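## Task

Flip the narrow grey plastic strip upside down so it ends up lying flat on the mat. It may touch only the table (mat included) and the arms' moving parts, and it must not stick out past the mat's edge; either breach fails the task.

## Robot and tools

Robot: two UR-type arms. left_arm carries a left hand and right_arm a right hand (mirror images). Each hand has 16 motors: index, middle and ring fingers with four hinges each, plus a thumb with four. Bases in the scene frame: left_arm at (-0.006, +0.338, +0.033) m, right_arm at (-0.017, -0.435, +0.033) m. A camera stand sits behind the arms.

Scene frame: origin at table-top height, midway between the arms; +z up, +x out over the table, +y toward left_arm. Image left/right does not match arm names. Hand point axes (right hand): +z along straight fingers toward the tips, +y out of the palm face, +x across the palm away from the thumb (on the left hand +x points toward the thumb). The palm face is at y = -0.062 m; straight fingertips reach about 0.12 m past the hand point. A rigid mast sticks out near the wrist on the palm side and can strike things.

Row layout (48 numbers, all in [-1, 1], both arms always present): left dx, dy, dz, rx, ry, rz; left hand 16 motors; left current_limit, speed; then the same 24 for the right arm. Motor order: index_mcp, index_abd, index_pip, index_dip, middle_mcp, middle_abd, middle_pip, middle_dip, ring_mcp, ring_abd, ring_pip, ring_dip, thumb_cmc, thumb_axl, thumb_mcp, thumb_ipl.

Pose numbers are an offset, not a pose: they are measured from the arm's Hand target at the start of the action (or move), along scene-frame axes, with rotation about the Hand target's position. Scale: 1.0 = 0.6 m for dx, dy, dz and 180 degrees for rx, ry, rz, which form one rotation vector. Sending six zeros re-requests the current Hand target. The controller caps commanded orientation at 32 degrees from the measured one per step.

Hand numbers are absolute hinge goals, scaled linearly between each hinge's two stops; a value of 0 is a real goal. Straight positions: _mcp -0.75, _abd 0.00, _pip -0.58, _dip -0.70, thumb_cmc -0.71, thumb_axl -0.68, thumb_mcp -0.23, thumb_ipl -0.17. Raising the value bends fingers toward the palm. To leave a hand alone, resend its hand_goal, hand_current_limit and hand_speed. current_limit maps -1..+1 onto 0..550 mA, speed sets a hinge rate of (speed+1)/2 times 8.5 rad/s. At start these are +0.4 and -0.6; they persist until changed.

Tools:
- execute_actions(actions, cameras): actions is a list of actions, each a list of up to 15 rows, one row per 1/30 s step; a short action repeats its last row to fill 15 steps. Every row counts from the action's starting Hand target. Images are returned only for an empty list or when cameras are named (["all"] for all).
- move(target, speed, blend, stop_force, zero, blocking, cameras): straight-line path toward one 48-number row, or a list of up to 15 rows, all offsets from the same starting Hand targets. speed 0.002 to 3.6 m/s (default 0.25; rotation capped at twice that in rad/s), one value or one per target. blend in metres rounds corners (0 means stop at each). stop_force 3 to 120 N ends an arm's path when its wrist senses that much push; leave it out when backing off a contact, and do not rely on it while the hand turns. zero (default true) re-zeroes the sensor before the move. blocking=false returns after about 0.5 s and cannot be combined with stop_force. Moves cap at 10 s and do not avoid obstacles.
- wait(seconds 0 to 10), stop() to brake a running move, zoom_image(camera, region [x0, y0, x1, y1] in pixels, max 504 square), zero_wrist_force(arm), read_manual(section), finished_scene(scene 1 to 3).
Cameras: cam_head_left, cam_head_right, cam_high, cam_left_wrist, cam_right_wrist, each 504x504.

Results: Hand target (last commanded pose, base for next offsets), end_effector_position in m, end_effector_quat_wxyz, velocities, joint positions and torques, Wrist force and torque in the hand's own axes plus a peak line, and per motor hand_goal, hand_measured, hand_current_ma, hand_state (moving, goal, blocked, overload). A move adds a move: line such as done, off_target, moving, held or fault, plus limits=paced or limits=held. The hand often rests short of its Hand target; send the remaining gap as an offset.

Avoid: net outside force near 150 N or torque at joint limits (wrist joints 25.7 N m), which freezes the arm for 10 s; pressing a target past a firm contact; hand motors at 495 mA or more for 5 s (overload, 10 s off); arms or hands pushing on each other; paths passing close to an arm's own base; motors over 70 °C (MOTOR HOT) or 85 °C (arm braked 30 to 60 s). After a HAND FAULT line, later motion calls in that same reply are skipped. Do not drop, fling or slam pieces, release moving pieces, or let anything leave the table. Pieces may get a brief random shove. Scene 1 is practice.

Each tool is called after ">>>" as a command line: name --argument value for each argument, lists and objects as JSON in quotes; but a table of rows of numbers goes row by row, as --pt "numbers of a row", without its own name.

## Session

>>> execute_actions --actions '[]'

Scene clock: 0.00 s.
left_arm: end_effector_position=(+0.1359, +0.5218, +0.3091) hand_goal=(-0.754, +0.000, -0.576, -0.696, -0.754, +0.000, -0.576, -0.696, -0.754, +0.000, -0.576, -0.696, -0.714, -0.678, -0.226, -0.168) hand_measured=(-0.754, +0.000, -0.576, -0.696, -0.754, +0.000, -0.576, -0.696, -0.754, +0.000, -0.576, -0.696, -0.714, -0.678, -0.226, -0.168) hand_current_ma=(+0, +0, +0, +0, +0, +0, +0, +0, +0, +0, +0, +0, +0, +0, +0, +0) hand_state=(goal, goal, goal, goal, goal, goal, goal, goal, goal, goal, goal, goal, goal, goal, goal, goal) hand_current_limit=0.40 hand_speed=-0.60 end_effector_quat_wxyz=(+0.015, -0.153, +0.961, +0.231) | right_arm: end_effector_position=(+0.2781, -0.0446, +0.3323) hand_goal=(-0.754, +0.000, -0.576, -0.696, -0.754, +0.000, -0.576, -0.696, -0.754, +0.000, -0.576, -0.696, -0.714, -0.678, -0.226, -0.168) hand_measured=(-0.754, +0.000, -0.576, -0.696, -0.754, +0.000, -0.576, -0.696, -0.754, +0.000, -0.576, -0.696, -0.714, -0.678, -0.226, -0.168) hand_current_ma=(+0, +0, +0, +0, +0, +0, +0, +0, +0, +0, +0, +0, +0, +0, +0, +0) hand_state=(goal, goal, goal, goal, goal, goal, goal, goal, goal, goal, goal, goal, goal, goal, goal, goal) hand_current_limit=0.40 hand_speed=-0.60 end_effector_quat_wxyz=(+0.087, +0.965, +0.224, -0.109)
Joint positions: left_arm=[3.923 -0.648 -2.505 -1.239 1.918 -1.021] | right_arm=[0.854 -1.305 1.41 -1.397 -1.596 1.926]
Joint velocities: within noise
Joint torques (N m): no reading
Motor temperatures (°C): left_arm=[28 32 31 38 39 36] | right_arm=[30 35 29 34 36 37]
Wrist force (N): no reading
Wrist torque (N m): no reading
Wrist force, peak (N): no reading
Hand target: left_arm +0.1359, +0.5218, +0.3091; +0.015, -0.153, +0.961, +0.231 | right_arm +0.2781, -0.0446, +0.3323; +0.087, +0.965, +0.224, -0.109

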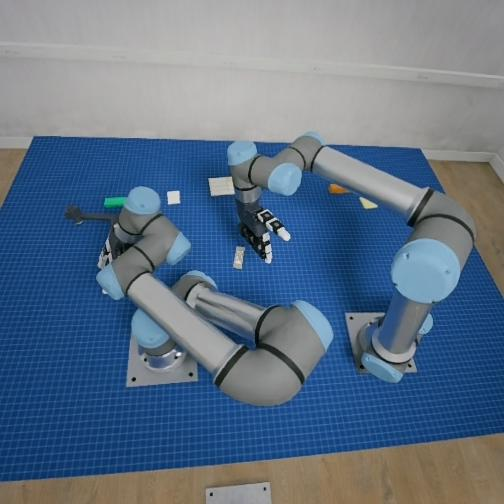

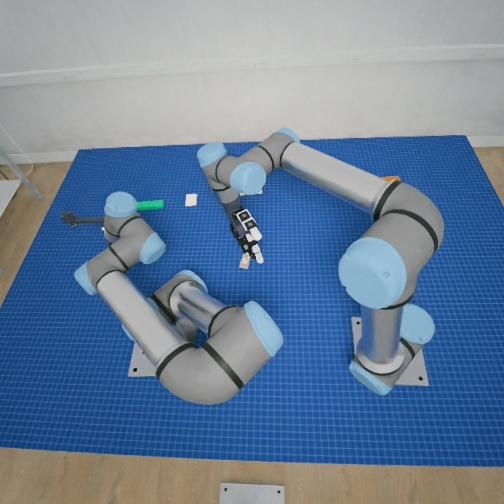

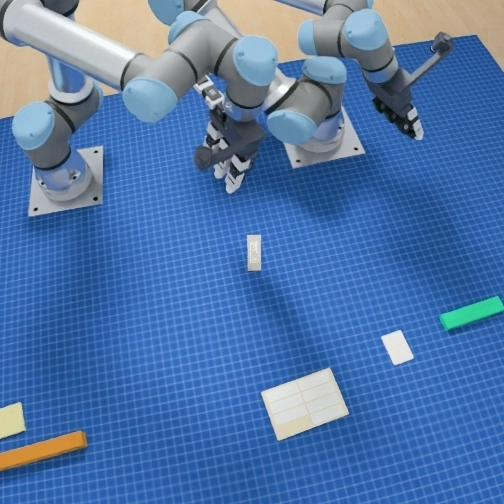

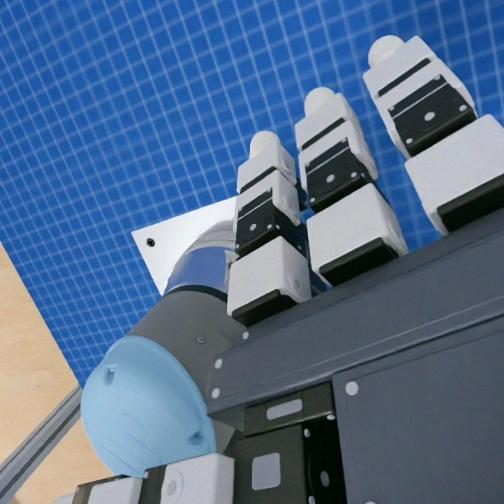

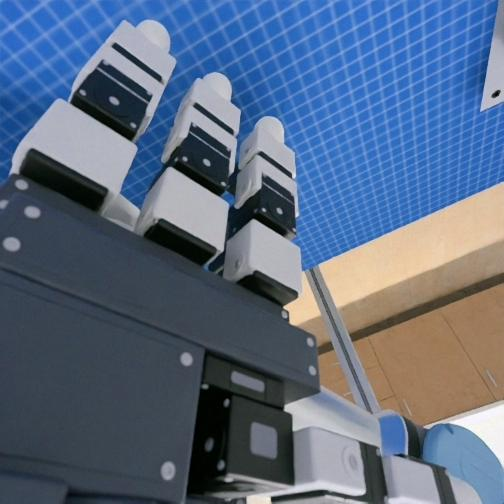

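>>> zoom_image --camera "cam_high" --region '[214, 213, 294, 293]'

>>> zoom_image --camera "cam_head_left" --region '[210, 230, 270, 290]'

>>> zoom_image --camera "cam_head_right" --region '[215, 235, 275, 295]'

Scaled by 6.300 from the camera's 504x504 image, which has a finer 720x720 frame.

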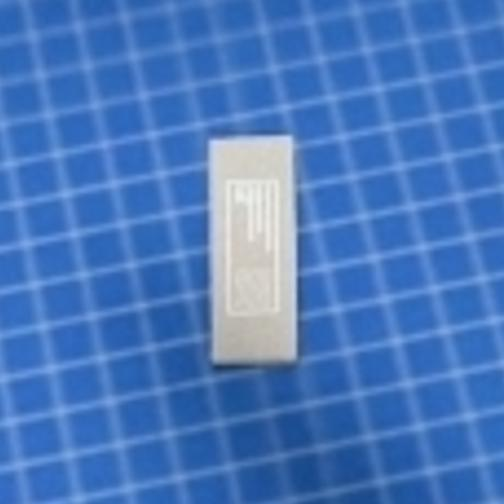

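Scaled by 8.400 from the camera's 504x504 image, which has a finer 720x720 frame.

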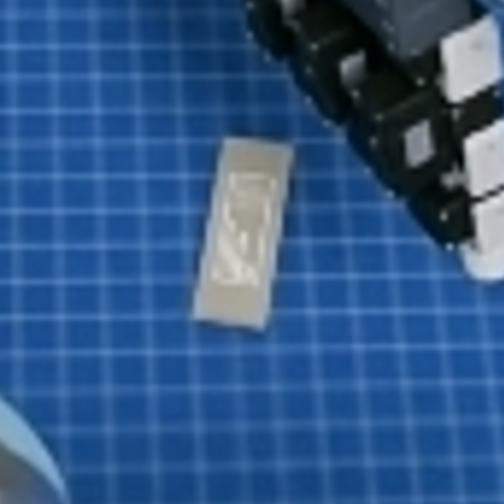

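Scaled by 8.400 from the camera's 504x504 image, which has a finer 720x720 frame.

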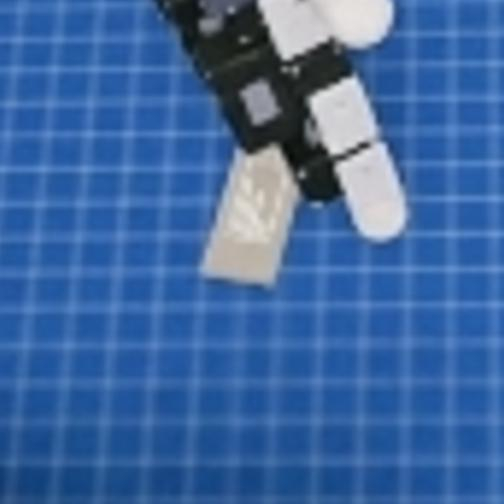

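>>> move --target '[0,0,0,0,0,0,-0.754,0,-0.576,-0.696,-0.754,0,-0.576,-0.696,-0.754,0,-0.576,-0.696,-0.714,-0.678,-0.226,-0.168,0.4,-0.6, 0.1317,0.199,-0.3872,0.4674,0.0028,-0.2083,-0.274,0,-0.0949,-0.4058,-0.274,0,-0.0949,-0.4058,-0.754,0,-0.576,-0.696,-0.714,-0.678,-0.226,-0.168,0.7,-0.6]' --speed 0.35 --cameras '["cam_head_left","cam_head_right","cam_high"]'

>>> zoom_image --camera "cam_head_left" --region '[200, 220, 270, 290]'

>>> zoom_image --camera "cam_head_right" --region '[215, 225, 285, 295]'

Scene clock: 45.20 s.
left_arm: end_effector_position=(+0.1359, +0.5218, +0.3091) hand_goal=(-0.754, +0.000, -0.576, -0.696, -0.754, +0.000, -0.576, -0.696, -0.754, +0.000, -0.576, -0.696, -0.714, -0.678, -0.226, -0.168) hand_measured=(-0.754, +0.000, -0.576, -0.696, -0.754, +0.000, -0.576, -0.696, -0.754, +0.000, -0.576, -0.696, -0.716, -0.678, -0.224, -0.168) hand_current_ma=(-1, +0, -1, +0, -1, +0, -1, +0, -1, +0, -1, +0, -2, +1, +4, +1) hand_state=(goal, goal, goal, goal, goal, goal, goal, goal, goal, goal, goal, goal, goal, goal, goal, goal) hand_current_limit=0.40 hand_speed=-0.60 end_effector_quat_wxyz=(+0.015, -0.153, +0.961, +0.231) | right_arm: end_effector_position=(+0.3571, +0.0748, +0.1000) hand_goal=(-0.274, +0.000, -0.094, -0.406, -0.274, +0.000, -0.094, -0.406, -0.754, +0.000, -0.576, -0.696, -0.714, -0.678, -0.226, -0.168) hand_measured=(-0.270, +0.000, -0.096, -0.410, -0.270, +0.000, -0.096, -0.408, -0.746, +0.000, -0.576, -0.696, -0.708, -0.678, -0.224, -0.168) hand_current_ma=(+3, +0, -1, -2, +2, +0, -1, -1, +8, +0, +0, +0, +5, +0, +2, +0) hand_state=(goal, goal, goal, goal, goal, goal, goal, goal, goal, goal, goal, goal, goal, goal, goal, goal) hand_current_limit=0.70 hand_speed=-0.60 end_effector_quat_wxyz=(-0.607, +0.792, -0.055, +0.043) end_effector_velocity=(+0.000, +0.000, +0.000) end_effector_angular_velocity=(+0.002, -0.001, +0.000)
Joint positions: left_arm=[3.923 -0.648 -2.505 -1.239 1.918 -1.021] | right_arm=[0.461 -0.865 2.068 -3.874 -0.609 2.745]
Joint velocities: left_arm=[within noise] | right_arm=[0.001 0.001 0 -0.005 -0.001 0.002]
Joint torques (N m): left_arm=[-0.14 -11.22 25.97 2.9 0.43 -0.21] | right_arm=[-13.7 -26.48 -22.2 -3.29 -1.7 2.27]
Wrist force (N): left_arm=[-0.3 -0.1 -0.1] | right_arm=[0.3 1.5 -0.4]
Wrist torque (N m): left_arm=[0.00 0.03 -0.02] | right_arm=[0.07 0.01 0.11]
Wrist force, peak (N): left_arm=[-0.6 -0.4 0.2] | right_arm=[0.3 2.6 -0.6]
Hand target: left_arm +0.1359, +0.5218, +0.3091; +0.015, -0.153, +0.961, +0.231 | right_arm +0.3572, +0.0748, +0.1000; -0.607, +0.792, -0.055, +0.043
Off the commanded pose: left_arm 0.000 m, 0 deg | right_arm 0.000 m, 0 deg.
move: done
Images, in order (width x height): cam_head_left 504x504, cam_head_right 504x504, cam_high 504x504.

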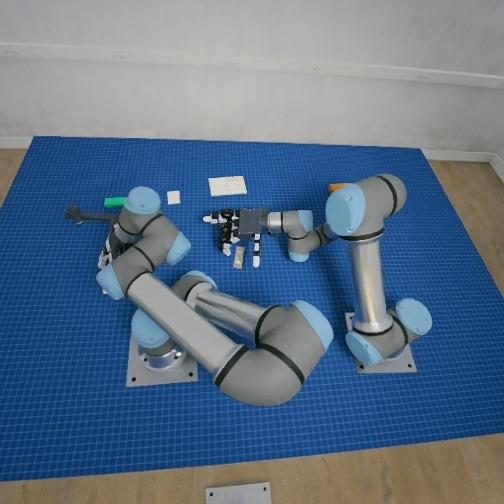

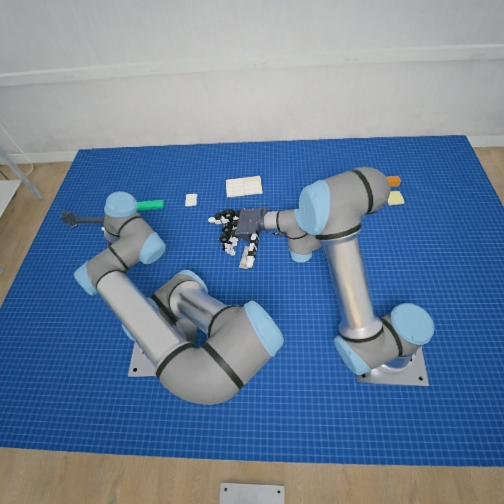

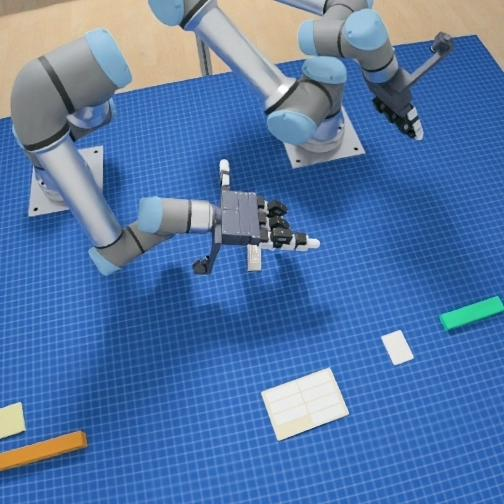

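Scaled by 7.200 from the camera's 504x504 image, which has a finer 720x720 frame.

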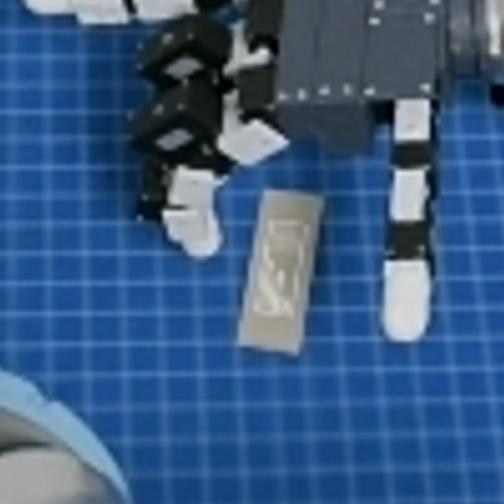

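Scaled by 7.200 from the camera's 504x504 image, which has a finer 720x720 frame.

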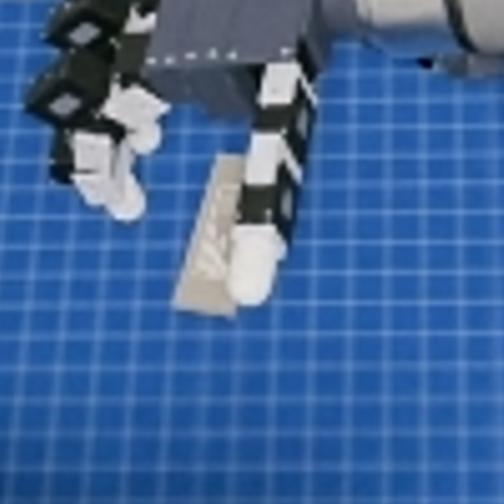

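>>> move --target '[0,0,0,0,0,0,-0.754,0,-0.576,-0.696,-0.754,0,-0.576,-0.696,-0.754,0,-0.576,-0.696,-0.714,-0.678,-0.226,-0.168,0.4,-0.6, 0,0,-0.06,0,0,0.0111,-0.274,0,-0.0949,-0.4058,-0.274,0,-0.0949,-0.4058,-0.754,0,-0.576,-0.696,-0.714,-0.678,-0.226,-0.168,0.7,-0.6]' --speed 0.15 --cameras '[]'

>>> move --target '[0,0,0,0,0,0,-0.754,0,-0.576,-0.696,-0.754,0,-0.576,-0.696,-0.754,0,-0.576,-0.696,-0.714,-0.678,-0.226,-0.168,0.4,-0.6, 0,0,-0.036,0,0,0,-0.274,0,-0.0949,-0.4058,-0.274,0,-0.0949,-0.4058,-0.754,0,-0.576,-0.696,-0.714,-0.678,-0.226,-0.168,0.7,-0.6]' --speed 0.02 --stop_force 3 --cameras '["cam_head_left","cam_head_right"]'

>>> zoom_image --camera "cam_head_left" --region '[210, 230, 270, 290]'

>>> zoom_image --camera "cam_head_right" --region '[215, 235, 275, 295]'

Scene clock: 62.67 s.
left_arm: end_effector_position=(+0.1359, +0.5218, +0.3091) hand_goal=(-0.754, +0.000, -0.576, -0.696, -0.754, +0.000, -0.576, -0.696, -0.754, +0.000, -0.576, -0.696, -0.714, -0.678, -0.226, -0.168) hand_measured=(-0.754, +0.000, -0.576, -0.696, -0.754, +0.000, -0.576, -0.696, -0.754, +0.000, -0.576, -0.696, -0.716, -0.678, -0.224, -0.168) hand_current_ma=(-1, +0, -1, +0, -1, +0, -1, +0, -1, +0, -1, +0, -2, +1, +4, +1) hand_state=(goal, goal, goal, goal, goal, goal, goal, goal, goal, goal, goal, goal, goal, goal, goal, goal) hand_current_limit=0.40 hand_speed=-0.60 end_effector_quat_wxyz=(+0.015, -0.153, +0.961, +0.231) | right_arm: end_effector_position=(+0.3571, +0.0748, +0.0642) hand_goal=(-0.274, +0.000, -0.094, -0.406, -0.274, +0.000, -0.094, -0.406, -0.754, +0.000, -0.576, -0.696, -0.714, -0.678, -0.226, -0.168) hand_measured=(-0.270, +0.000, -0.096, -0.410, -0.270, +0.000, -0.096, -0.408, -0.746, +0.000, -0.576, -0.696, -0.708, -0.678, -0.224, -0.168) hand_current_ma=(+3, +0, -1, -2, +3, +0, -1, -1, +9, +0, +0, +0, +6, +0, +2, +0) hand_state=(goal, goal, goal, goal, goal, goal, goal, goal, goal, goal, goal, goal, goal, goal, goal, goal) hand_current_limit=0.70 hand_speed=-0.60 end_effector_quat_wxyz=(-0.608, +0.792, -0.041, +0.032)
Joint positions: left_arm=[3.923 -0.648 -2.505 -1.239 1.918 -1.021] | right_arm=[0.455 -0.775 2.045 -3.913 -0.573 2.711]
Joint torques (N m): left_arm=[-0.03 -12.23 26.17 2.77 0.57 -0.24] | right_arm=[-14.13 -28.73 -20.69 -3.93 3 -1.97]
Wrist force (N): left_arm=[-0.4 -0.2 0.2] | right_arm=[0.0 1.7 -0.9]
Wrist torque (N m): left_arm=[-0.04 0.06 -0.03] | right_arm=[0.13 0.05 0.18]
Wrist force, peak (N): left_arm=[-0.7 0.0 0.1] | right_arm=[0.0 2.5 -0.5]
Hand target: left_arm +0.1359, +0.5218, +0.3091; +0.015, -0.153, +0.961, +0.231 | right_arm +0.3572, +0.0748, +0.0640; -0.608, +0.792, -0.041, +0.032
Off the commanded pose: left_arm 0.000 m, 0 deg | right_arm 0.000 m, 0 deg.
move: done
No camera images: "cameras" was empty.

Scene clock: 64.67 s.
left_arm: end_effector_position=(+0.1359, +0.5218, +0.3091) hand_goal=(-0.754, +0.000, -0.576, -0.696, -0.754, +0.000, -0.576, -0.696, -0.754, +0.000, -0.576, -0.696, -0.714, -0.678, -0.226, -0.168) hand_measured=(-0.754, +0.000, -0.576, -0.696, -0.754, +0.000, -0.576, -0.696, -0.754, +0.000, -0.576, -0.696, -0.716, -0.678, -0.224, -0.168) hand_current_ma=(-1, +0, -1, +0, -1, +0, -1, +0, -1, +0, -1, +0, -2, +1, +4, +1) hand_state=(goal, goal, goal, goal, goal, goal, goal, goal, goal, goal, goal, goal, goal, goal, goal, goal) hand_current_limit=0.40 hand_speed=-0.60 end_effector_quat_wxyz=(+0.015, -0.153, +0.961, +0.231) | right_arm: end_effector_position=(+0.3571, +0.0748, +0.0469) hand_goal=(-0.274, +0.000, -0.094, -0.406, -0.274, +0.000, -0.094, -0.406, -0.754, +0.000, -0.576, -0.696, -0.714, -0.678, -0.226, -0.168) hand_measured=(-0.274, +0.000, -0.092, -0.404, -0.274, +0.000, -0.092, -0.404, -0.746, +0.000, -0.576, -0.696, -0.708, -0.678, -0.224, -0.168) hand_current_ma=(+0, +0, +1, +1, +0, +0, +1, +1, +9, +0, +0, +0, +6, +0, +2, +0) hand_state=(goal, goal, goal, goal, goal, goal, goal, goal, goal, goal, goal, goal, goal, goal, goal, goal) hand_current_limit=0.70 hand_speed=-0.60 end_effector_quat_wxyz=(-0.608, +0.792, -0.041, +0.032)
Joint positions: left_arm=[3.923 -0.648 -2.505 -1.239 1.918 -1.021] | right_arm=[0.455 -0.731 2.035 -3.946 -0.572 2.711]
Joint torques (N m): left_arm=[-0.35 -12.94 26.68 3.01 0.72 -0.25] | right_arm=[-10.53 -49.43 3.92 0.05 -1.81 -1.83]
Wrist force (N): left_arm=[-0.2 0.1 0.4] | right_arm=[-0.1 1.2 -0.6]
Wrist torque (N m): left_arm=[-0.03 0.04 -0.02] | right_arm=[0.11 0.04 0.21]
Wrist force, peak (N): left_arm=[-0.4 0.2 0.5] | right_arm=[0.1 -7.1 -3.1]
Hand target: left_arm +0.1359, +0.5218, +0.3091; +0.015, -0.153, +0.961, +0.231 | right_arm +0.3571, +0.0748, +0.0469; -0.608, +0.792, -0.041, +0.032 (not the last commanded pose)
Off the commanded pose: left_arm 0.000 m, 0 deg | right_arm 0.005 m, 0 deg.
move: contact (right_arm)
Images, in order (width x height): cam_head_left 504x504, cam_head_right 504x504.

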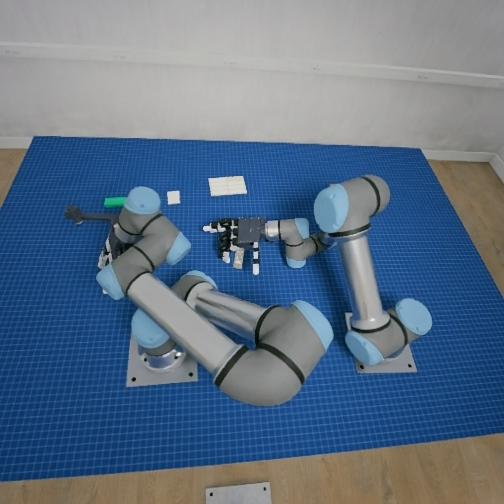

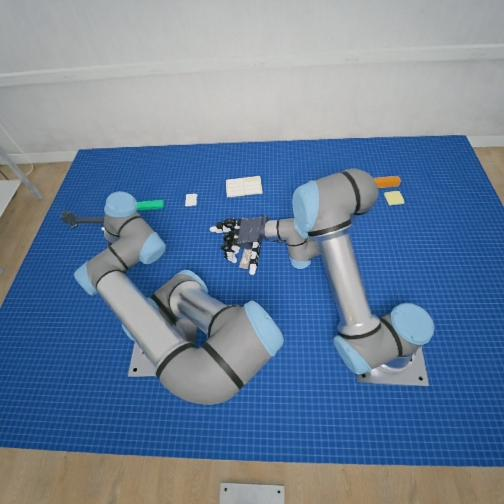

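Scaled by 8.400 from the camera's 504x504 image, which has a finer 720x720 frame.

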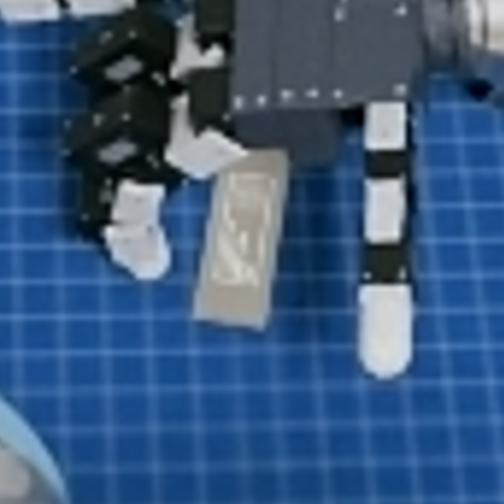

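Scaled by 8.400 from the camera's 504x504 image, which has a finer 720x720 frame.

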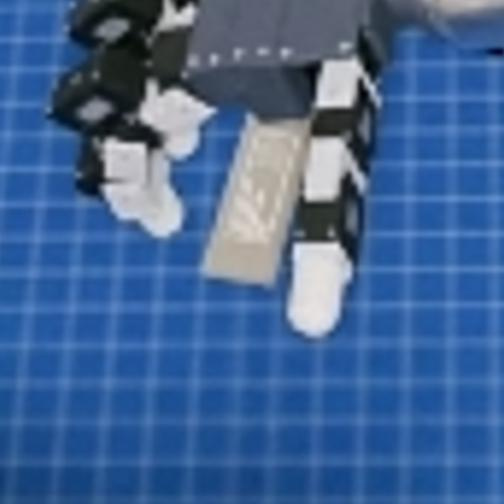

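>>> move --pt "0 0 0 0 0 0 -0.754 0 -0.576 -0.696 -0.754 0 -0.576 -0.696 -0.754 0 -0.576 -0.696 -0.714 -0.678 -0.226 -0.168 0.4 -0.6 0 -0.01 0.0012 0 0 0 -0.274 0 -0.0949 -0.4058 -0.274 0 -0.0949 -0.4058 -0.754 0 -0.576 -0.696 -0.714 -0.678 -0.226 -0.168 0.7 -0.6" --pt "0 0 0 0 0 0 -0.754 0 -0.576 -0.696 -0.754 0 -0.576 -0.696 -0.754 0 -0.576 -0.696 -0.714 -0.678 -0.226 -0.168 0.4 -0.6 -0.0038 -0.0703 0.0012 0 0 0 -0.274 0 -0.0949 -0.4058 -0.274 0 -0.0949 -0.4058 -0.754 0 -0.576 -0.696 -0.714 -0.678 -0.226 -0.168 0.7 -0.6" --pt "0 0 0 0 0 0 -0.754 0 -0.576 -0.696 -0.754 0 -0.576 -0.696 -0.754 0 -0.576 -0.696 -0.714 -0.678 -0.226 -0.168 0.4 -0.6 -0.0275 -0.3487 0.0012 0 0 0.0111 -0.274 0 -0.0949 -0.4058 -0.274 0 -0.0949 -0.4058 -0.754 0 -0.576 -0.696 -0.714 -0.678 -0.226 -0.168 0.7 -0.6" --speed 0.045 --blend '[0.001,0.003,0]' --stop_force 8 --cameras '["cam_head_left","cam_head_right"]'

>>> zoom_image --camera "cam_head_right" --region '[255, 235, 315, 295]'

>>> zoom_image --camera "cam_head_left" --region '[240, 230, 300, 290]'

Scene clock: 83.80 s.
left_arm: end_effector_position=(+0.1359, +0.5218, +0.3091) hand_goal=(-0.754, +0.000, -0.576, -0.696, -0.754, +0.000, -0.576, -0.696, -0.754, +0.000, -0.576, -0.696, -0.714, -0.678, -0.226, -0.168) hand_measured=(-0.754, +0.000, -0.576, -0.696, -0.754, +0.000, -0.576, -0.696, -0.754, +0.000, -0.576, -0.696, -0.716, -0.678, -0.224, -0.168) hand_current_ma=(-1, +0, -1, +0, -1, +0, -1, +0, -1, +0, -1, +0, -2, +1, +4, +1) hand_state=(goal, goal, goal, goal, goal, goal, goal, goal, goal, goal, goal, goal, goal, goal, goal, goal) hand_current_limit=0.40 hand_speed=-0.60 end_effector_quat_wxyz=(+0.015, -0.153, +0.961, +0.231) | right_arm: end_effector_position=(+0.3406, -0.1345, +0.0476) hand_goal=(-0.274, +0.000, -0.094, -0.406, -0.274, +0.000, -0.094, -0.406, -0.754, +0.000, -0.576, -0.696, -0.714, -0.678, -0.226, -0.168) hand_measured=(-0.272, +0.000, -0.096, -0.406, -0.272, +0.000, -0.094, -0.404, -0.746, +0.000, -0.576, -0.696, -0.708, -0.678, -0.224, -0.168) hand_current_ma=(+1, +0, +0, +0, +0, +0, +0, +1, +9, +0, +0, +0, +6, +0, +2, +0) hand_state=(goal, goal, goal, goal, goal, goal, goal, goal, goal, goal, goal, goal, goal, goal, goal, goal) hand_current_limit=0.70 hand_speed=-0.60 end_effector_quat_wxyz=(-0.608, +0.793, -0.027, +0.022)
Joint positions: left_arm=[3.923 -0.648 -2.505 -1.239 1.918 -1.021] | right_arm=[-0.048 -1.142 2.509 -2.851 -0.263 1.48]
Joint torques (N m): left_arm=[-0.24 -12.25 26.97 3.2 0.48 -0.24] | right_arm=[-14.33 -33.96 -19.43 -0.45 4.07 -1.97]
Wrist force (N): left_arm=[-0.1 0.1 0.2] | right_arm=[0.4 1.3 -0.3]
Wrist torque (N m): left_arm=[-0.01 0.03 -0.01] | right_arm=[0.14 -0.03 0.26]
Wrist force, peak (N): left_arm=[-0.5 -0.3 0.3] | right_arm=[0.8 2.4 -0.3]
Hand target: left_arm +0.1359, +0.5218, +0.3091; +0.015, -0.153, +0.961, +0.231 | right_arm +0.3406, -0.1345, +0.0476; -0.608, +0.793, -0.027, +0.022
Off the commanded pose: left_arm 0.000 m, 0 deg | right_arm 0.000 m, 0 deg.
move: done
Images, in order (width x height): cam_head_left 504x504, cam_head_right 504x504.

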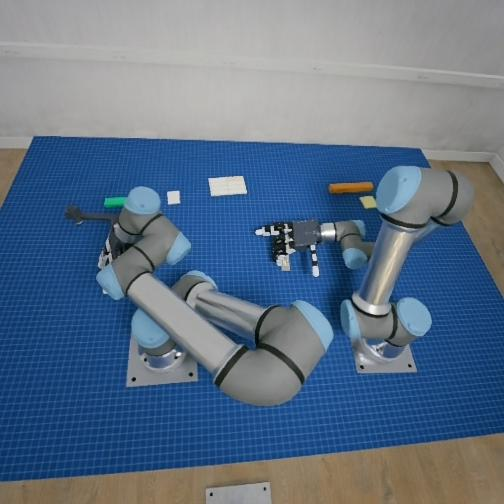

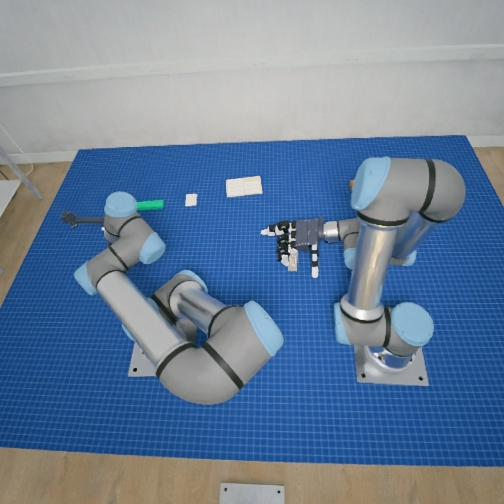

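Scaled by 8.400 from the camera's 504x504 image, which has a finer 720x720 frame.

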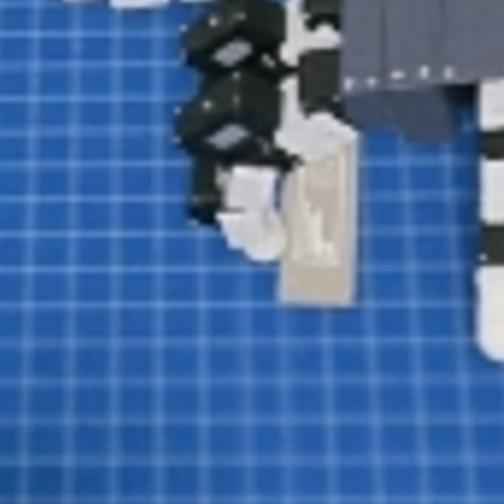

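Scaled by 8.400 from the camera's 504x504 image, which has a finer 720x720 frame.

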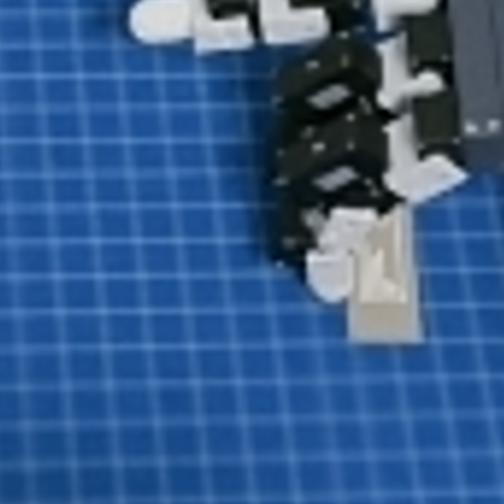

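>>> move --pt "0 0 0 0 0 0 -0.754 0 -0.576 -0.696 -0.754 0 -0.576 -0.696 -0.754 0 -0.576 -0.696 -0.714 -0.678 -0.226 -0.168 0.4 -0.6 -0.0132 -0.2783 0 0 0 0.0111 -0.274 0 -0.0949 -0.4058 -0.274 0 -0.0949 -0.4058 -0.754 0 -0.576 -0.696 -0.714 -0.678 -0.226 -0.168 0.7 -0.6" --pt "0 0 0 0 0 0 -0.754 0 -0.576 -0.696 -0.754 0 -0.576 -0.696 -0.754 0 -0.576 -0.696 -0.714 -0.678 -0.226 -0.168 0.4 -0.6 -0.0167 -0.5577 0 0 0 0.0222 -0.274 0 -0.0949 -0.4058 -0.274 0 -0.0949 -0.4058 -0.754 0 -0.576 -0.696 -0.714 -0.678 -0.226 -0.168 0.7 -0.6" --pt "0 0 0 0 0 0 -0.754 0 -0.576 -0.696 -0.754 0 -0.576 -0.696 -0.754 0 -0.576 -0.696 -0.714 -0.678 -0.226 -0.168 0.4 -0.6 -0.0167 -0.7592 0 0 0 0.0222 -0.274 0 -0.0949 -0.4058 -0.274 0 -0.0949 -0.4058 -0.754 0 -0.576 -0.696 -0.714 -0.678 -0.226 -0.168 0.7 -0.6" --speed 0.05 --blend '[0.005,0.005,0]' --stop_force 8 --cameras '["cam_head_left","cam_head_right"]'

>>> zoom_image --camera "cam_head_left" --region '[350, 210, 430, 290]'

Scene clock: 102.00 s.
left_arm: end_effector_position=(+0.1359, +0.5218, +0.3091) hand_goal=(-0.754, +0.000, -0.576, -0.696, -0.754, +0.000, -0.576, -0.696, -0.754, +0.000, -0.576, -0.696, -0.714, -0.678, -0.226, -0.168) hand_measured=(-0.754, +0.000, -0.576, -0.696, -0.754, +0.000, -0.576, -0.696, -0.754, +0.000, -0.576, -0.696, -0.716, -0.678, -0.224, -0.168) hand_current_ma=(-1, +0, -1, +0, -1, +0, -1, +0, -1, +0, -1, +0, -2, +1, +4, +1) hand_state=(goal, goal, goal, goal, goal, goal, goal, goal, goal, goal, goal, goal, goal, goal, goal, goal) hand_current_limit=0.40 hand_speed=-0.60 end_effector_quat_wxyz=(+0.015, -0.153, +0.961, +0.231) | right_arm: end_effector_position=(+0.3306, -0.5900, +0.0476) hand_goal=(-0.274, +0.000, -0.094, -0.406, -0.274, +0.000, -0.094, -0.406, -0.754, +0.000, -0.576, -0.696, -0.714, -0.678, -0.226, -0.168) hand_measured=(-0.284, +0.000, -0.100, -0.406, -0.286, +0.000, -0.100, -0.408, -0.746, +0.000, -0.576, -0.696, -0.708, -0.678, -0.224, -0.168) hand_current_ma=(-10, +0, -4, +0, -14, +0, -6, -1, +9, +0, +0, +0, +6, +0, +2, +0) hand_state=(goal, goal, goal, goal, goal, goal, goal, goal, goal, goal, goal, goal, goal, goal, goal, goal) hand_current_limit=0.70 hand_speed=-0.60 end_effector_quat_wxyz=(-0.609, +0.794, +0.000, +0.000)
Joint positions: left_arm=[3.923 -0.648 -2.505 -1.239 1.918 -1.021] | right_arm=[-0.982 -1.086 1.907 -1.126 -1.048 0.155]
Joint torques (N m): left_arm=[-0.1 -12.48 28.05 3.32 0.46 -0.23] | right_arm=[-14.36 -21.76 -27.01 2.18 -2.35 -2.22]
Wrist force (N): left_arm=[-0.1 -0.1 0.1] | right_arm=[0.1 -0.6 0.9]
Wrist torque (N m): left_arm=[-0.01 0.02 0.00] | right_arm=[0.11 -0.01 0.20]
Wrist force, peak (N): left_arm=[-0.5 -0.1 0.4] | right_arm=[0.4 1.7 -0.2]
Hand target: left_arm +0.1359, +0.5218, +0.3091; +0.015, -0.153, +0.961, +0.231 | right_arm +0.3306, -0.5900, +0.0476; -0.609, +0.794, +0.000, +0.000
Off the commanded pose: left_arm 0.000 m, 0 deg | right_arm 0.000 m, 0 deg.
move: done
Images, in order (width x height): cam_head_left 504x504, cam_head_right 504x504.

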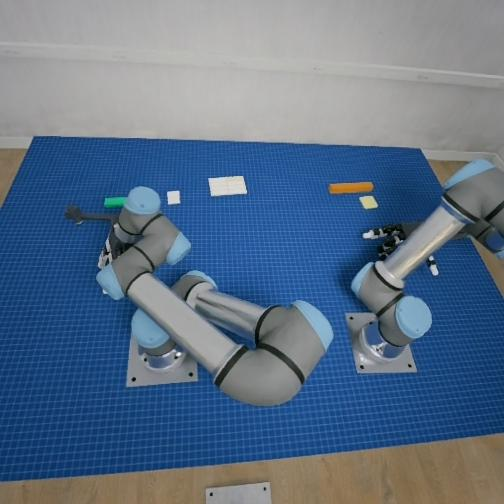

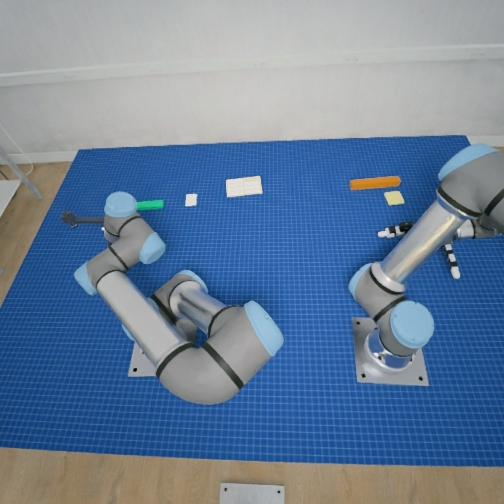

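Scaled by 6.300 from the camera's 504x504 image, which has a finer 720x720 frame.

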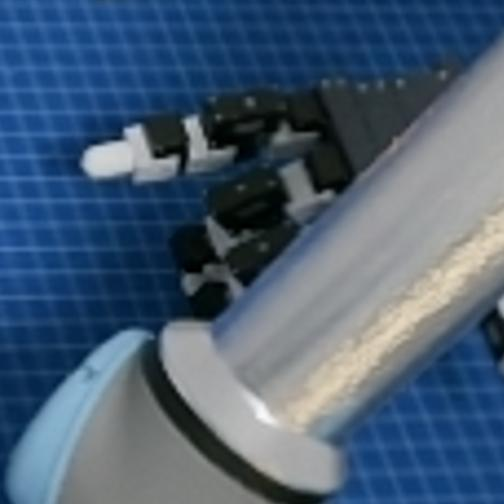

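>>> move --pt "0 0 0 0 0 0 -0.754 0 -0.576 -0.696 -0.754 0 -0.576 -0.696 -0.754 0 -0.576 -0.696 -0.714 -0.678 -0.226 -0.168 0.4 -0.6 0 -0.01 0.0008 0 0 0 -0.274 0 -0.0949 -0.4058 -0.274 0 -0.0949 -0.4058 -0.754 0 -0.576 -0.696 -0.714 -0.678 -0.226 -0.168 0.7 -0.6" --pt "0 0 0 0 0 0 -0.754 0 -0.576 -0.696 -0.754 0 -0.576 -0.696 -0.754 0 -0.576 -0.696 -0.714 -0.678 -0.226 -0.168 0.4 -0.6 0 -0.2 0.0008 0 0 0 -0.274 0 -0.0949 -0.4058 -0.274 0 -0.0949 -0.4058 -0.754 0 -0.576 -0.696 -0.714 -0.678 -0.226 -0.168 0.7 -0.6" --speed 0.05 --blend '[0.002,0]' --stop_force 8 --cameras '[]'

>>> move --pt "0 0 0 0 0 0 -0.754 0 -0.576 -0.696 -0.754 0 -0.576 -0.696 -0.754 0 -0.576 -0.696 -0.714 -0.678 -0.226 -0.168 0.4 -0.6 0 0.02 0.02 0 0 0 -0.274 0 -0.0949 -0.4058 -0.274 0 -0.0949 -0.4058 -0.754 0 -0.576 -0.696 -0.714 -0.678 -0.226 -0.168 0.7 -0.6" --pt "0 0 0 0 0 0 -0.754 0 -0.576 -0.696 -0.754 0 -0.576 -0.696 -0.754 0 -0.576 -0.696 -0.714 -0.678 -0.226 -0.168 0.4 -0.6 0 0.02 0.17 0 0 0 -0.274 0 -0.0949 -0.4058 -0.274 0 -0.0949 -0.4058 -0.754 0 -0.576 -0.696 -0.714 -0.678 -0.226 -0.168 0.7 -0.6" --pt "0 0 0 0 0 0 -0.754 0 -0.576 -0.696 -0.754 0 -0.576 -0.696 -0.754 0 -0.576 -0.696 -0.714 -0.678 -0.226 -0.168 0.4 -0.6 0.15 0.5 0.22 0 0 -0.5 0.2055 0.125 -0.0949 -0.4058 -0.754 0 -0.576 -0.696 -0.754 0 -0.576 -0.696 0.571 -0.678 -0.19 -0.168 0.7 -0.6" --speed '[0.1,0.3,0.4]' --blend '[0.005,0.03,0]' --cameras '["cam_head_left","cam_head_right"]'

Scene clock: 116.27 s.
left_arm: end_effector_position=(+0.1359, +0.5218, +0.3091) hand_goal=(-0.754, +0.000, -0.576, -0.696, -0.754, +0.000, -0.576, -0.696, -0.754, +0.000, -0.576, -0.696, -0.714, -0.678, -0.226, -0.168) hand_measured=(-0.754, +0.000, -0.576, -0.696, -0.754, +0.000, -0.576, -0.696, -0.754, +0.000, -0.576, -0.696, -0.716, -0.678, -0.224, -0.168) hand_current_ma=(-1, +0, -1, +0, -1, +0, -1, +0, -1, +0, -1, +0, -2, +1, +4, +1) hand_state=(goal, goal, goal, goal, goal, goal, goal, goal, goal, goal, goal, goal, goal, goal, goal, goal) hand_current_limit=0.40 hand_speed=-0.60 end_effector_quat_wxyz=(+0.015, -0.153, +0.961, +0.231) | right_arm: end_effector_position=(+0.3306, -0.7100, +0.0481) hand_goal=(-0.274, +0.000, -0.094, -0.406, -0.274, +0.000, -0.094, -0.406, -0.754, +0.000, -0.576, -0.696, -0.714, -0.678, -0.226, -0.168) hand_measured=(-0.278, +0.000, -0.100, -0.408, -0.280, +0.000, -0.102, -0.408, -0.746, +0.000, -0.576, -0.696, -0.708, -0.678, -0.224, -0.168) hand_current_ma=(-2, +0, -5, +0, -4, +0, -6, -1, +9, +0, +0, +0, +6, +0, +2, +0) hand_state=(goal, goal, goal, goal, goal, goal, goal, goal, goal, goal, goal, goal, goal, goal, goal, goal) hand_current_limit=0.70 hand_speed=-0.60 end_effector_quat_wxyz=(-0.609, +0.794, +0.000, +0.000)
Joint positions: left_arm=[3.923 -0.648 -2.505 -1.239 1.918 -1.021] | right_arm=[-1.087 -0.924 1.613 -0.978 -1.148 0.12]
Joint torques (N m): left_arm=[-0.16 -12.75 28.16 3.53 0.44 -0.28] | right_arm=[-14.29 -29.36 -28.93 2.54 -2.36 -2.16]
Wrist force (N): left_arm=[0.1 -0.1 0.1] | right_arm=[0.5 0.1 0.1]
Wrist torque (N m): left_arm=[-0.03 0.00 0.01] | right_arm=[0.12 -0.06 0.25]
Wrist force, peak (N): left_arm=[-0.6 0.1 0.1] | right_arm=[0.3 -0.6 1.4]
Hand target: left_arm +0.1359, +0.5218, +0.3091; +0.015, -0.153, +0.961, +0.231 | right_arm +0.3306, -0.7100, +0.0481; -0.609, +0.794, +0.000, +0.000
Off the commanded pose: left_arm 0.000 m, 0 deg | right_arm 0.000 m, 0 deg.
move: done
No camera images: "cameras" was empty.

Scene clock: 121.90 s.
left_arm: end_effector_position=(+0.1359, +0.5218, +0.3091) hand_goal=(-0.754, +0.000, -0.576, -0.696, -0.754, +0.000, -0.576, -0.696, -0.754, +0.000, -0.576, -0.696, -0.714, -0.678, -0.226, -0.168) hand_measured=(-0.754, +0.000, -0.576, -0.696, -0.754, +0.000, -0.576, -0.696, -0.754, +0.000, -0.576, -0.696, -0.716, -0.678, -0.224, -0.168) hand_current_ma=(-1, +0, -1, +0, -1, +0, -1, +0, -1, +0, -1, +0, -2, +1, +4, +1) hand_state=(goal, goal, goal, goal, goal, goal, goal, goal, goal, goal, goal, goal, goal, goal, goal, goal) hand_current_limit=0.40 hand_speed=-0.60 end_effector_quat_wxyz=(+0.015, -0.153, +0.961, +0.231) | right_arm: end_effector_position=(+0.4206, -0.4100, +0.1801) hand_goal=(+0.206, +0.124, -0.094, -0.406, -0.754, +0.000, -0.576, -0.696, -0.754, +0.000, -0.576, -0.696, +0.570, -0.678, -0.190, -0.168) hand_measured=(+0.204, +0.120, -0.096, -0.408, -0.732, +0.000, -0.568, -0.694, -0.744, +0.000, -0.576, -0.696, +0.568, -0.678, -0.192, -0.168) hand_current_ma=(-1, -2, -1, +0, +33, +0, +6, +2, +10, +0, +0, +0, -1, +0, -1, +0) hand_state=(goal, goal, goal, goal, blocked, goal, goal, goal, goal, goal, goal, goal, goal, goal, goal, goal) hand_current_limit=0.70 hand_speed=-0.60 end_effector_quat_wxyz=(-0.430, +0.561, -0.561, +0.431)
Joint positions: left_arm=[3.923 -0.648 -2.505 -1.239 1.918 -1.021] | right_arm=[-0.541 -1.85 2.348 -0.187 1.008 -0.171]
Joint torques (N m): left_arm=[0 -13.91 28.72 3.62 0.28 -0.26] | right_arm=[11.61 4.62 -32.47 1.29 1.96 -2.19]
Wrist force (N): left_arm=[-0.2 -0.1 0.3] | right_arm=[0.8 1.7 -0.3]
Wrist torque (N m): left_arm=[-0.03 0.04 -0.02] | right_arm=[0.12 -0.09 0.38]
Wrist force, peak (N): left_arm=[-0.3 -0.5 0.1] | right_arm=[0.6 3.0 -0.3]
Hand target: left_arm +0.1359, +0.5218, +0.3091; +0.015, -0.153, +0.961, +0.231 | right_arm +0.4206, -0.4100, +0.1801; -0.430, +0.561, -0.561, +0.431
Off the commanded pose: left_arm 0.000 m, 0 deg | right_arm 0.000 m, 0 deg.
move: done
Images, in order (width x height): cam_head_left 504x504, cam_head_right 504x504.

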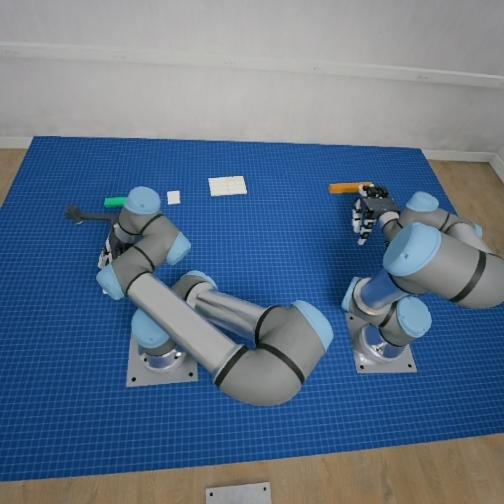

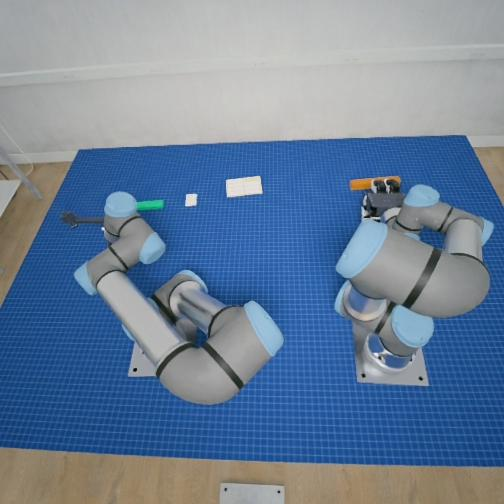

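>>> move --target '[0,0,0,0,0,0,-0.754,0,-0.576,-0.696,-0.754,0,-0.576,-0.696,-0.754,0,-0.576,-0.696,-0.714,-0.678,-0.226,-0.168,0.4,-0.6, 0.205,0.48,0.02,0,0,0,0.2055,0.125,-0.0949,-0.4058,-0.754,0,-0.576,-0.696,-0.754,0,-0.576,-0.696,0.571,-0.678,-0.19,-0.168,0.7,-0.6]' --speed 0.45 --cameras '["cam_head_left","cam_head_right"]'

>>> zoom_image --camera "cam_head_right" --region '[404, 210, 484, 290]'

>>> zoom_image --camera "cam_head_left" --region '[384, 210, 464, 290]'

Scene clock: 127.47 s.
left_arm: end_effector_position=(+0.1359, +0.5218, +0.3091) hand_goal=(-0.754, +0.000, -0.576, -0.696, -0.754, +0.000, -0.576, -0.696, -0.754, +0.000, -0.576, -0.696, -0.714, -0.678, -0.226, -0.168) hand_measured=(-0.754, +0.000, -0.576, -0.696, -0.754, +0.000, -0.576, -0.696, -0.754, +0.000, -0.576, -0.696, -0.716, -0.678, -0.224, -0.168) hand_current_ma=(-1, +0, -1, +0, -1, +0, -1, +0, -1, +0, -1, +0, -2, +1, +4, +1) hand_state=(goal, goal, goal, goal, goal, goal, goal, goal, goal, goal, goal, goal, goal, goal, goal, goal) hand_current_limit=0.40 hand_speed=-0.60 end_effector_quat_wxyz=(+0.015, -0.153, +0.961, +0.231) | right_arm: end_effector_position=(+0.5436, -0.1220, +0.1921) hand_goal=(+0.206, +0.124, -0.094, -0.406, -0.754, +0.000, -0.576, -0.696, -0.754, +0.000, -0.576, -0.696, +0.570, -0.678, -0.190, -0.168) hand_measured=(+0.204, +0.120, -0.096, -0.408, -0.732, +0.000, -0.568, -0.694, -0.744, +0.000, -0.576, -0.696, +0.568, -0.678, -0.192, -0.168) hand_current_ma=(-1, -2, -1, +0, +33, +0, +6, +2, +10, +0, +0, +0, +0, +0, -1, +0) hand_state=(goal, goal, goal, goal, blocked, goal, goal, goal, goal, goal, goal, goal, goal, goal, goal, goal) hand_current_limit=0.70 hand_speed=-0.60 end_effector_quat_wxyz=(-0.430, +0.561, -0.561, +0.430)
Joint positions: left_arm=[3.923 -0.648 -2.505 -1.239 1.918 -1.021] | right_arm=[0.43 -1.286 1.745 -0.177 1.942 0.104]
Joint torques (N m): left_arm=[1.04 -13.06 29.2 3.59 0.24 -0.42] | right_arm=[12.33 -19.63 -32.36 1.05 2.73 2.19]
Wrist force (N): left_arm=[-0.1 -0.3 0.3] | right_arm=[0.2 2.0 -0.1]
Wrist torque (N m): left_arm=[-0.08 0.03 0.00] | right_arm=[0.12 -0.04 0.13]
Wrist force, peak (N): left_arm=[-0.4 -0.1 0.5] | right_arm=[2.4 1.7 -0.5]
Hand target: left_arm +0.1359, +0.5218, +0.3091; +0.015, -0.153, +0.961, +0.231 | right_arm +0.5436, -0.1220, +0.1921; -0.430, +0.561, -0.561, +0.431
Off the commanded pose: left_arm 0.000 m, 0 deg | right_arm 0.000 m, 0 deg.
move: done
Images, in order (width x height): cam_head_left 504x504, cam_head_right 504x504.

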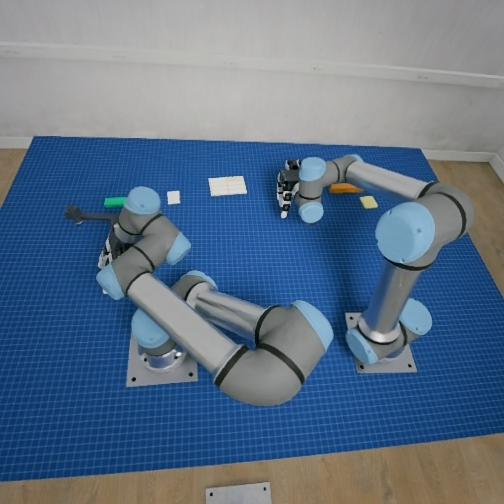

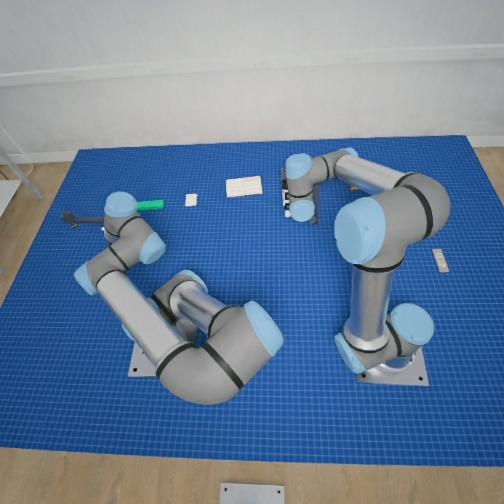

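Scaled by 6.300 from the camera's 504x504 image, which has a finer 720x720 frame.

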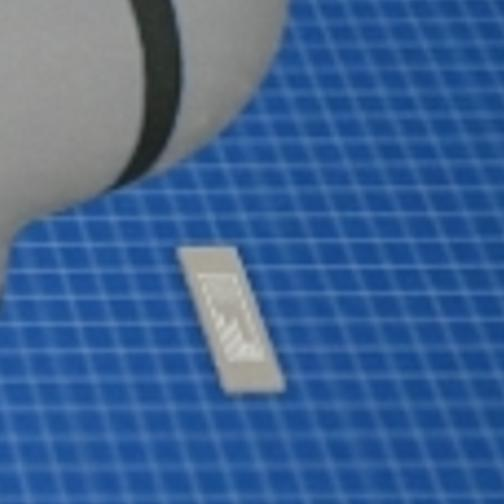

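Scaled by 6.300 from the camera's 504x504 image, which has a finer 720x720 frame.

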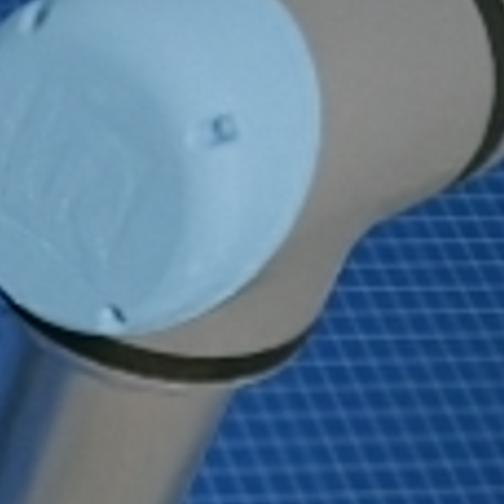

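>>> move --pt "0 0 0 0 0 0 -0.754 0 -0.576 -0.696 -0.754 0 -0.576 -0.696 -0.754 0 -0.576 -0.696 -0.714 -0.678 -0.226 -0.168 0.4 -0.6 -0.2318 -0.8967 0 0 0 0 0.2055 0.125 -0.0949 -0.4058 -0.754 0 -0.576 -0.696 -0.754 0 -0.576 -0.696 0.571 -0.678 -0.19 -0.168 0.7 -0.6" --pt "0 0 0 0 0 0 -0.754 0 -0.576 -0.696 -0.754 0 -0.576 -0.696 -0.754 0 -0.576 -0.696 -0.714 -0.678 -0.226 -0.168 0.4 -0.6 -0.2318 -0.8967 -0.215 0 0 0 0.2055 0.125 -0.0949 -0.4058 -0.754 0 -0.576 -0.696 -0.754 0 -0.576 -0.696 0.571 -0.678 -0.19 -0.168 0.7 -0.6" --speed '[0.45,0.2]' --blend '[0.03,0]' --cameras '[]'

>>> move --target '[0,0,0,0,0,0,-0.754,0,-0.576,-0.696,-0.754,0,-0.576,-0.696,-0.754,0,-0.576,-0.696,-0.714,-0.678,-0.226,-0.168,0.4,-0.6, 0,0,-0.038,0,0,0,0.2055,0.125,-0.0949,-0.4058,-0.754,0,-0.576,-0.696,-0.754,0,-0.576,-0.696,0.571,-0.678,-0.19,-0.168,0.7,-0.6]' --speed 0.02 --stop_force 3 --cameras '[]'

Scene clock: 143.57 s.
left_arm: end_effector_position=(+0.1359, +0.5218, +0.3091) hand_goal=(-0.754, +0.000, -0.576, -0.696, -0.754, +0.000, -0.576, -0.696, -0.754, +0.000, -0.576, -0.696, -0.714, -0.678, -0.226, -0.168) hand_measured=(-0.754, +0.000, -0.576, -0.696, -0.754, +0.000, -0.576, -0.696, -0.754, +0.000, -0.576, -0.696, -0.716, -0.678, -0.224, -0.168) hand_current_ma=(-1, +0, -1, +0, -1, +0, -1, +0, -1, +0, -1, +0, -2, +1, +4, +1) hand_state=(goal, goal, goal, goal, goal, goal, goal, goal, goal, goal, goal, goal, goal, goal, goal, goal) hand_current_limit=0.40 hand_speed=-0.60 end_effector_quat_wxyz=(+0.015, -0.153, +0.961, +0.231) | right_arm: end_effector_position=(+0.4045, -0.6600, +0.0632) hand_goal=(+0.206, +0.124, -0.094, -0.406, -0.754, +0.000, -0.576, -0.696, -0.754, +0.000, -0.576, -0.696, +0.570, -0.678, -0.190, -0.168) hand_measured=(+0.204, +0.120, -0.096, -0.408, -0.732, +0.000, -0.568, -0.694, -0.744, +0.000, -0.576, -0.696, +0.570, -0.678, -0.192, -0.168) hand_current_ma=(-1, -2, -1, +0, +32, +0, +6, +2, +10, +0, +0, +0, +0, +0, -1, +0) hand_state=(goal, goal, goal, goal, blocked, goal, goal, goal, goal, goal, goal, goal, goal, goal, goal, goal) hand_current_limit=0.70 hand_speed=-0.60 end_effector_quat_wxyz=(-0.430, +0.561, -0.561, +0.431) end_effector_velocity=(+0.000, +0.001, -0.002) end_effector_angular_velocity=(+0.005, +0.001, +0.000)
Joint positions: left_arm=[3.923 -0.648 -2.505 -1.239 1.918 -1.021] | right_arm=[-1.208 -1.239 2.179 -0.23 0.409 -0.669]
Joint velocities: left_arm=[within noise] | right_arm=[0 0.005 0.001 -0.002 0 0.001]
Joint torques (N m): left_arm=[0.65 -13.32 30.12 3.62 0.17 -0.37] | right_arm=[12.14 -11.27 0.34 -0.59 1.25 2.31]
Wrist force (N): left_arm=[-0.3 0.0 0.0] | right_arm=[0.9 1.7 -0.7]
Wrist torque (N m): left_arm=[0.00 0.04 -0.02] | right_arm=[0.16 -0.09 0.26]
Wrist force, peak (N): left_arm=[-0.4 -0.2 0.4] | right_arm=[0.8 2.9 -0.5]
Hand target: left_arm +0.1359, +0.5218, +0.3091; +0.015, -0.153, +0.961, +0.231 | right_arm +0.4045, -0.6600, +0.0631; -0.430, +0.561, -0.561, +0.431
Off the commanded pose: left_arm 0.000 m, 0 deg | right_arm 0.000 m, 0 deg.
move: done
No camera images: "cameras" was empty.

Scene clock: 145.87 s.
left_arm: end_effector_position=(+0.1359, +0.5218, +0.3091) hand_goal=(-0.754, +0.000, -0.576, -0.696, -0.754, +0.000, -0.576, -0.696, -0.754, +0.000, -0.576, -0.696, -0.714, -0.678, -0.226, -0.168) hand_measured=(-0.754, +0.000, -0.576, -0.696, -0.754, +0.000, -0.576, -0.696, -0.754, +0.000, -0.576, -0.696, -0.716, -0.678, -0.224, -0.168) hand_current_ma=(-1, +0, -1, +0, -1, +0, -1, +0, -1, +0, -1, +0, -2, +1, +4, +1) hand_state=(goal, goal, goal, goal, goal, goal, goal, goal, goal, goal, goal, goal, goal, goal, goal, goal) hand_current_limit=0.40 hand_speed=-0.60 end_effector_quat_wxyz=(+0.015, -0.153, +0.961, +0.231) | right_arm: end_effector_position=(+0.4045, -0.6600, +0.0411) hand_goal=(+0.206, +0.124, -0.094, -0.406, -0.754, +0.000, -0.576, -0.696, -0.754, +0.000, -0.576, -0.696, +0.570, -0.678, -0.190, -0.168) hand_measured=(+0.202, +0.122, -0.092, -0.404, -0.732, +0.000, -0.568, -0.694, -0.744, +0.000, -0.576, -0.696, +0.570, -0.678, -0.192, -0.168) hand_current_ma=(-2, -1, +1, +1, +32, +0, +6, +2, +10, +0, +0, +0, +0, +0, -1, +0) hand_state=(goal, goal, goal, goal, blocked, goal, goal, goal, goal, goal, goal, goal, goal, goal, goal, goal) hand_current_limit=0.70 hand_speed=-0.60 end_effector_quat_wxyz=(-0.430, +0.561, -0.561, +0.430)
Joint positions: left_arm=[3.923 -0.648 -2.505 -1.239 1.918 -1.021] | right_arm=[-1.208 -1.186 2.191 -0.295 0.409 -0.669]
Joint torques (N m): left_arm=[0.85 -13.18 29.47 3.73 0.22 -0.39] | right_arm=[5.37 -35.36 -20.68 3.02 0.34 0.5]
Wrist force (N): left_arm=[-0.3 -0.2 0.0] | right_arm=[0.6 -0.7 -0.5]
Wrist torque (N m): left_arm=[-0.03 0.05 -0.02] | right_arm=[0.04 -0.06 0.26]
Wrist force, peak (N): left_arm=[0.3 -0.5 0.4] | right_arm=[0.4 -2.8 -0.6]
Hand target: left_arm +0.1359, +0.5218, +0.3091; +0.015, -0.153, +0.961, +0.231 | right_arm +0.4045, -0.6600, +0.0411; -0.430, +0.561, -0.561, +0.431 (not the last commanded pose)
Off the commanded pose: left_arm 0.000 m, 0 deg | right_arm 0.001 m, 0 deg.
move: contact (right_arm)
No camera images: "cameras" was empty.


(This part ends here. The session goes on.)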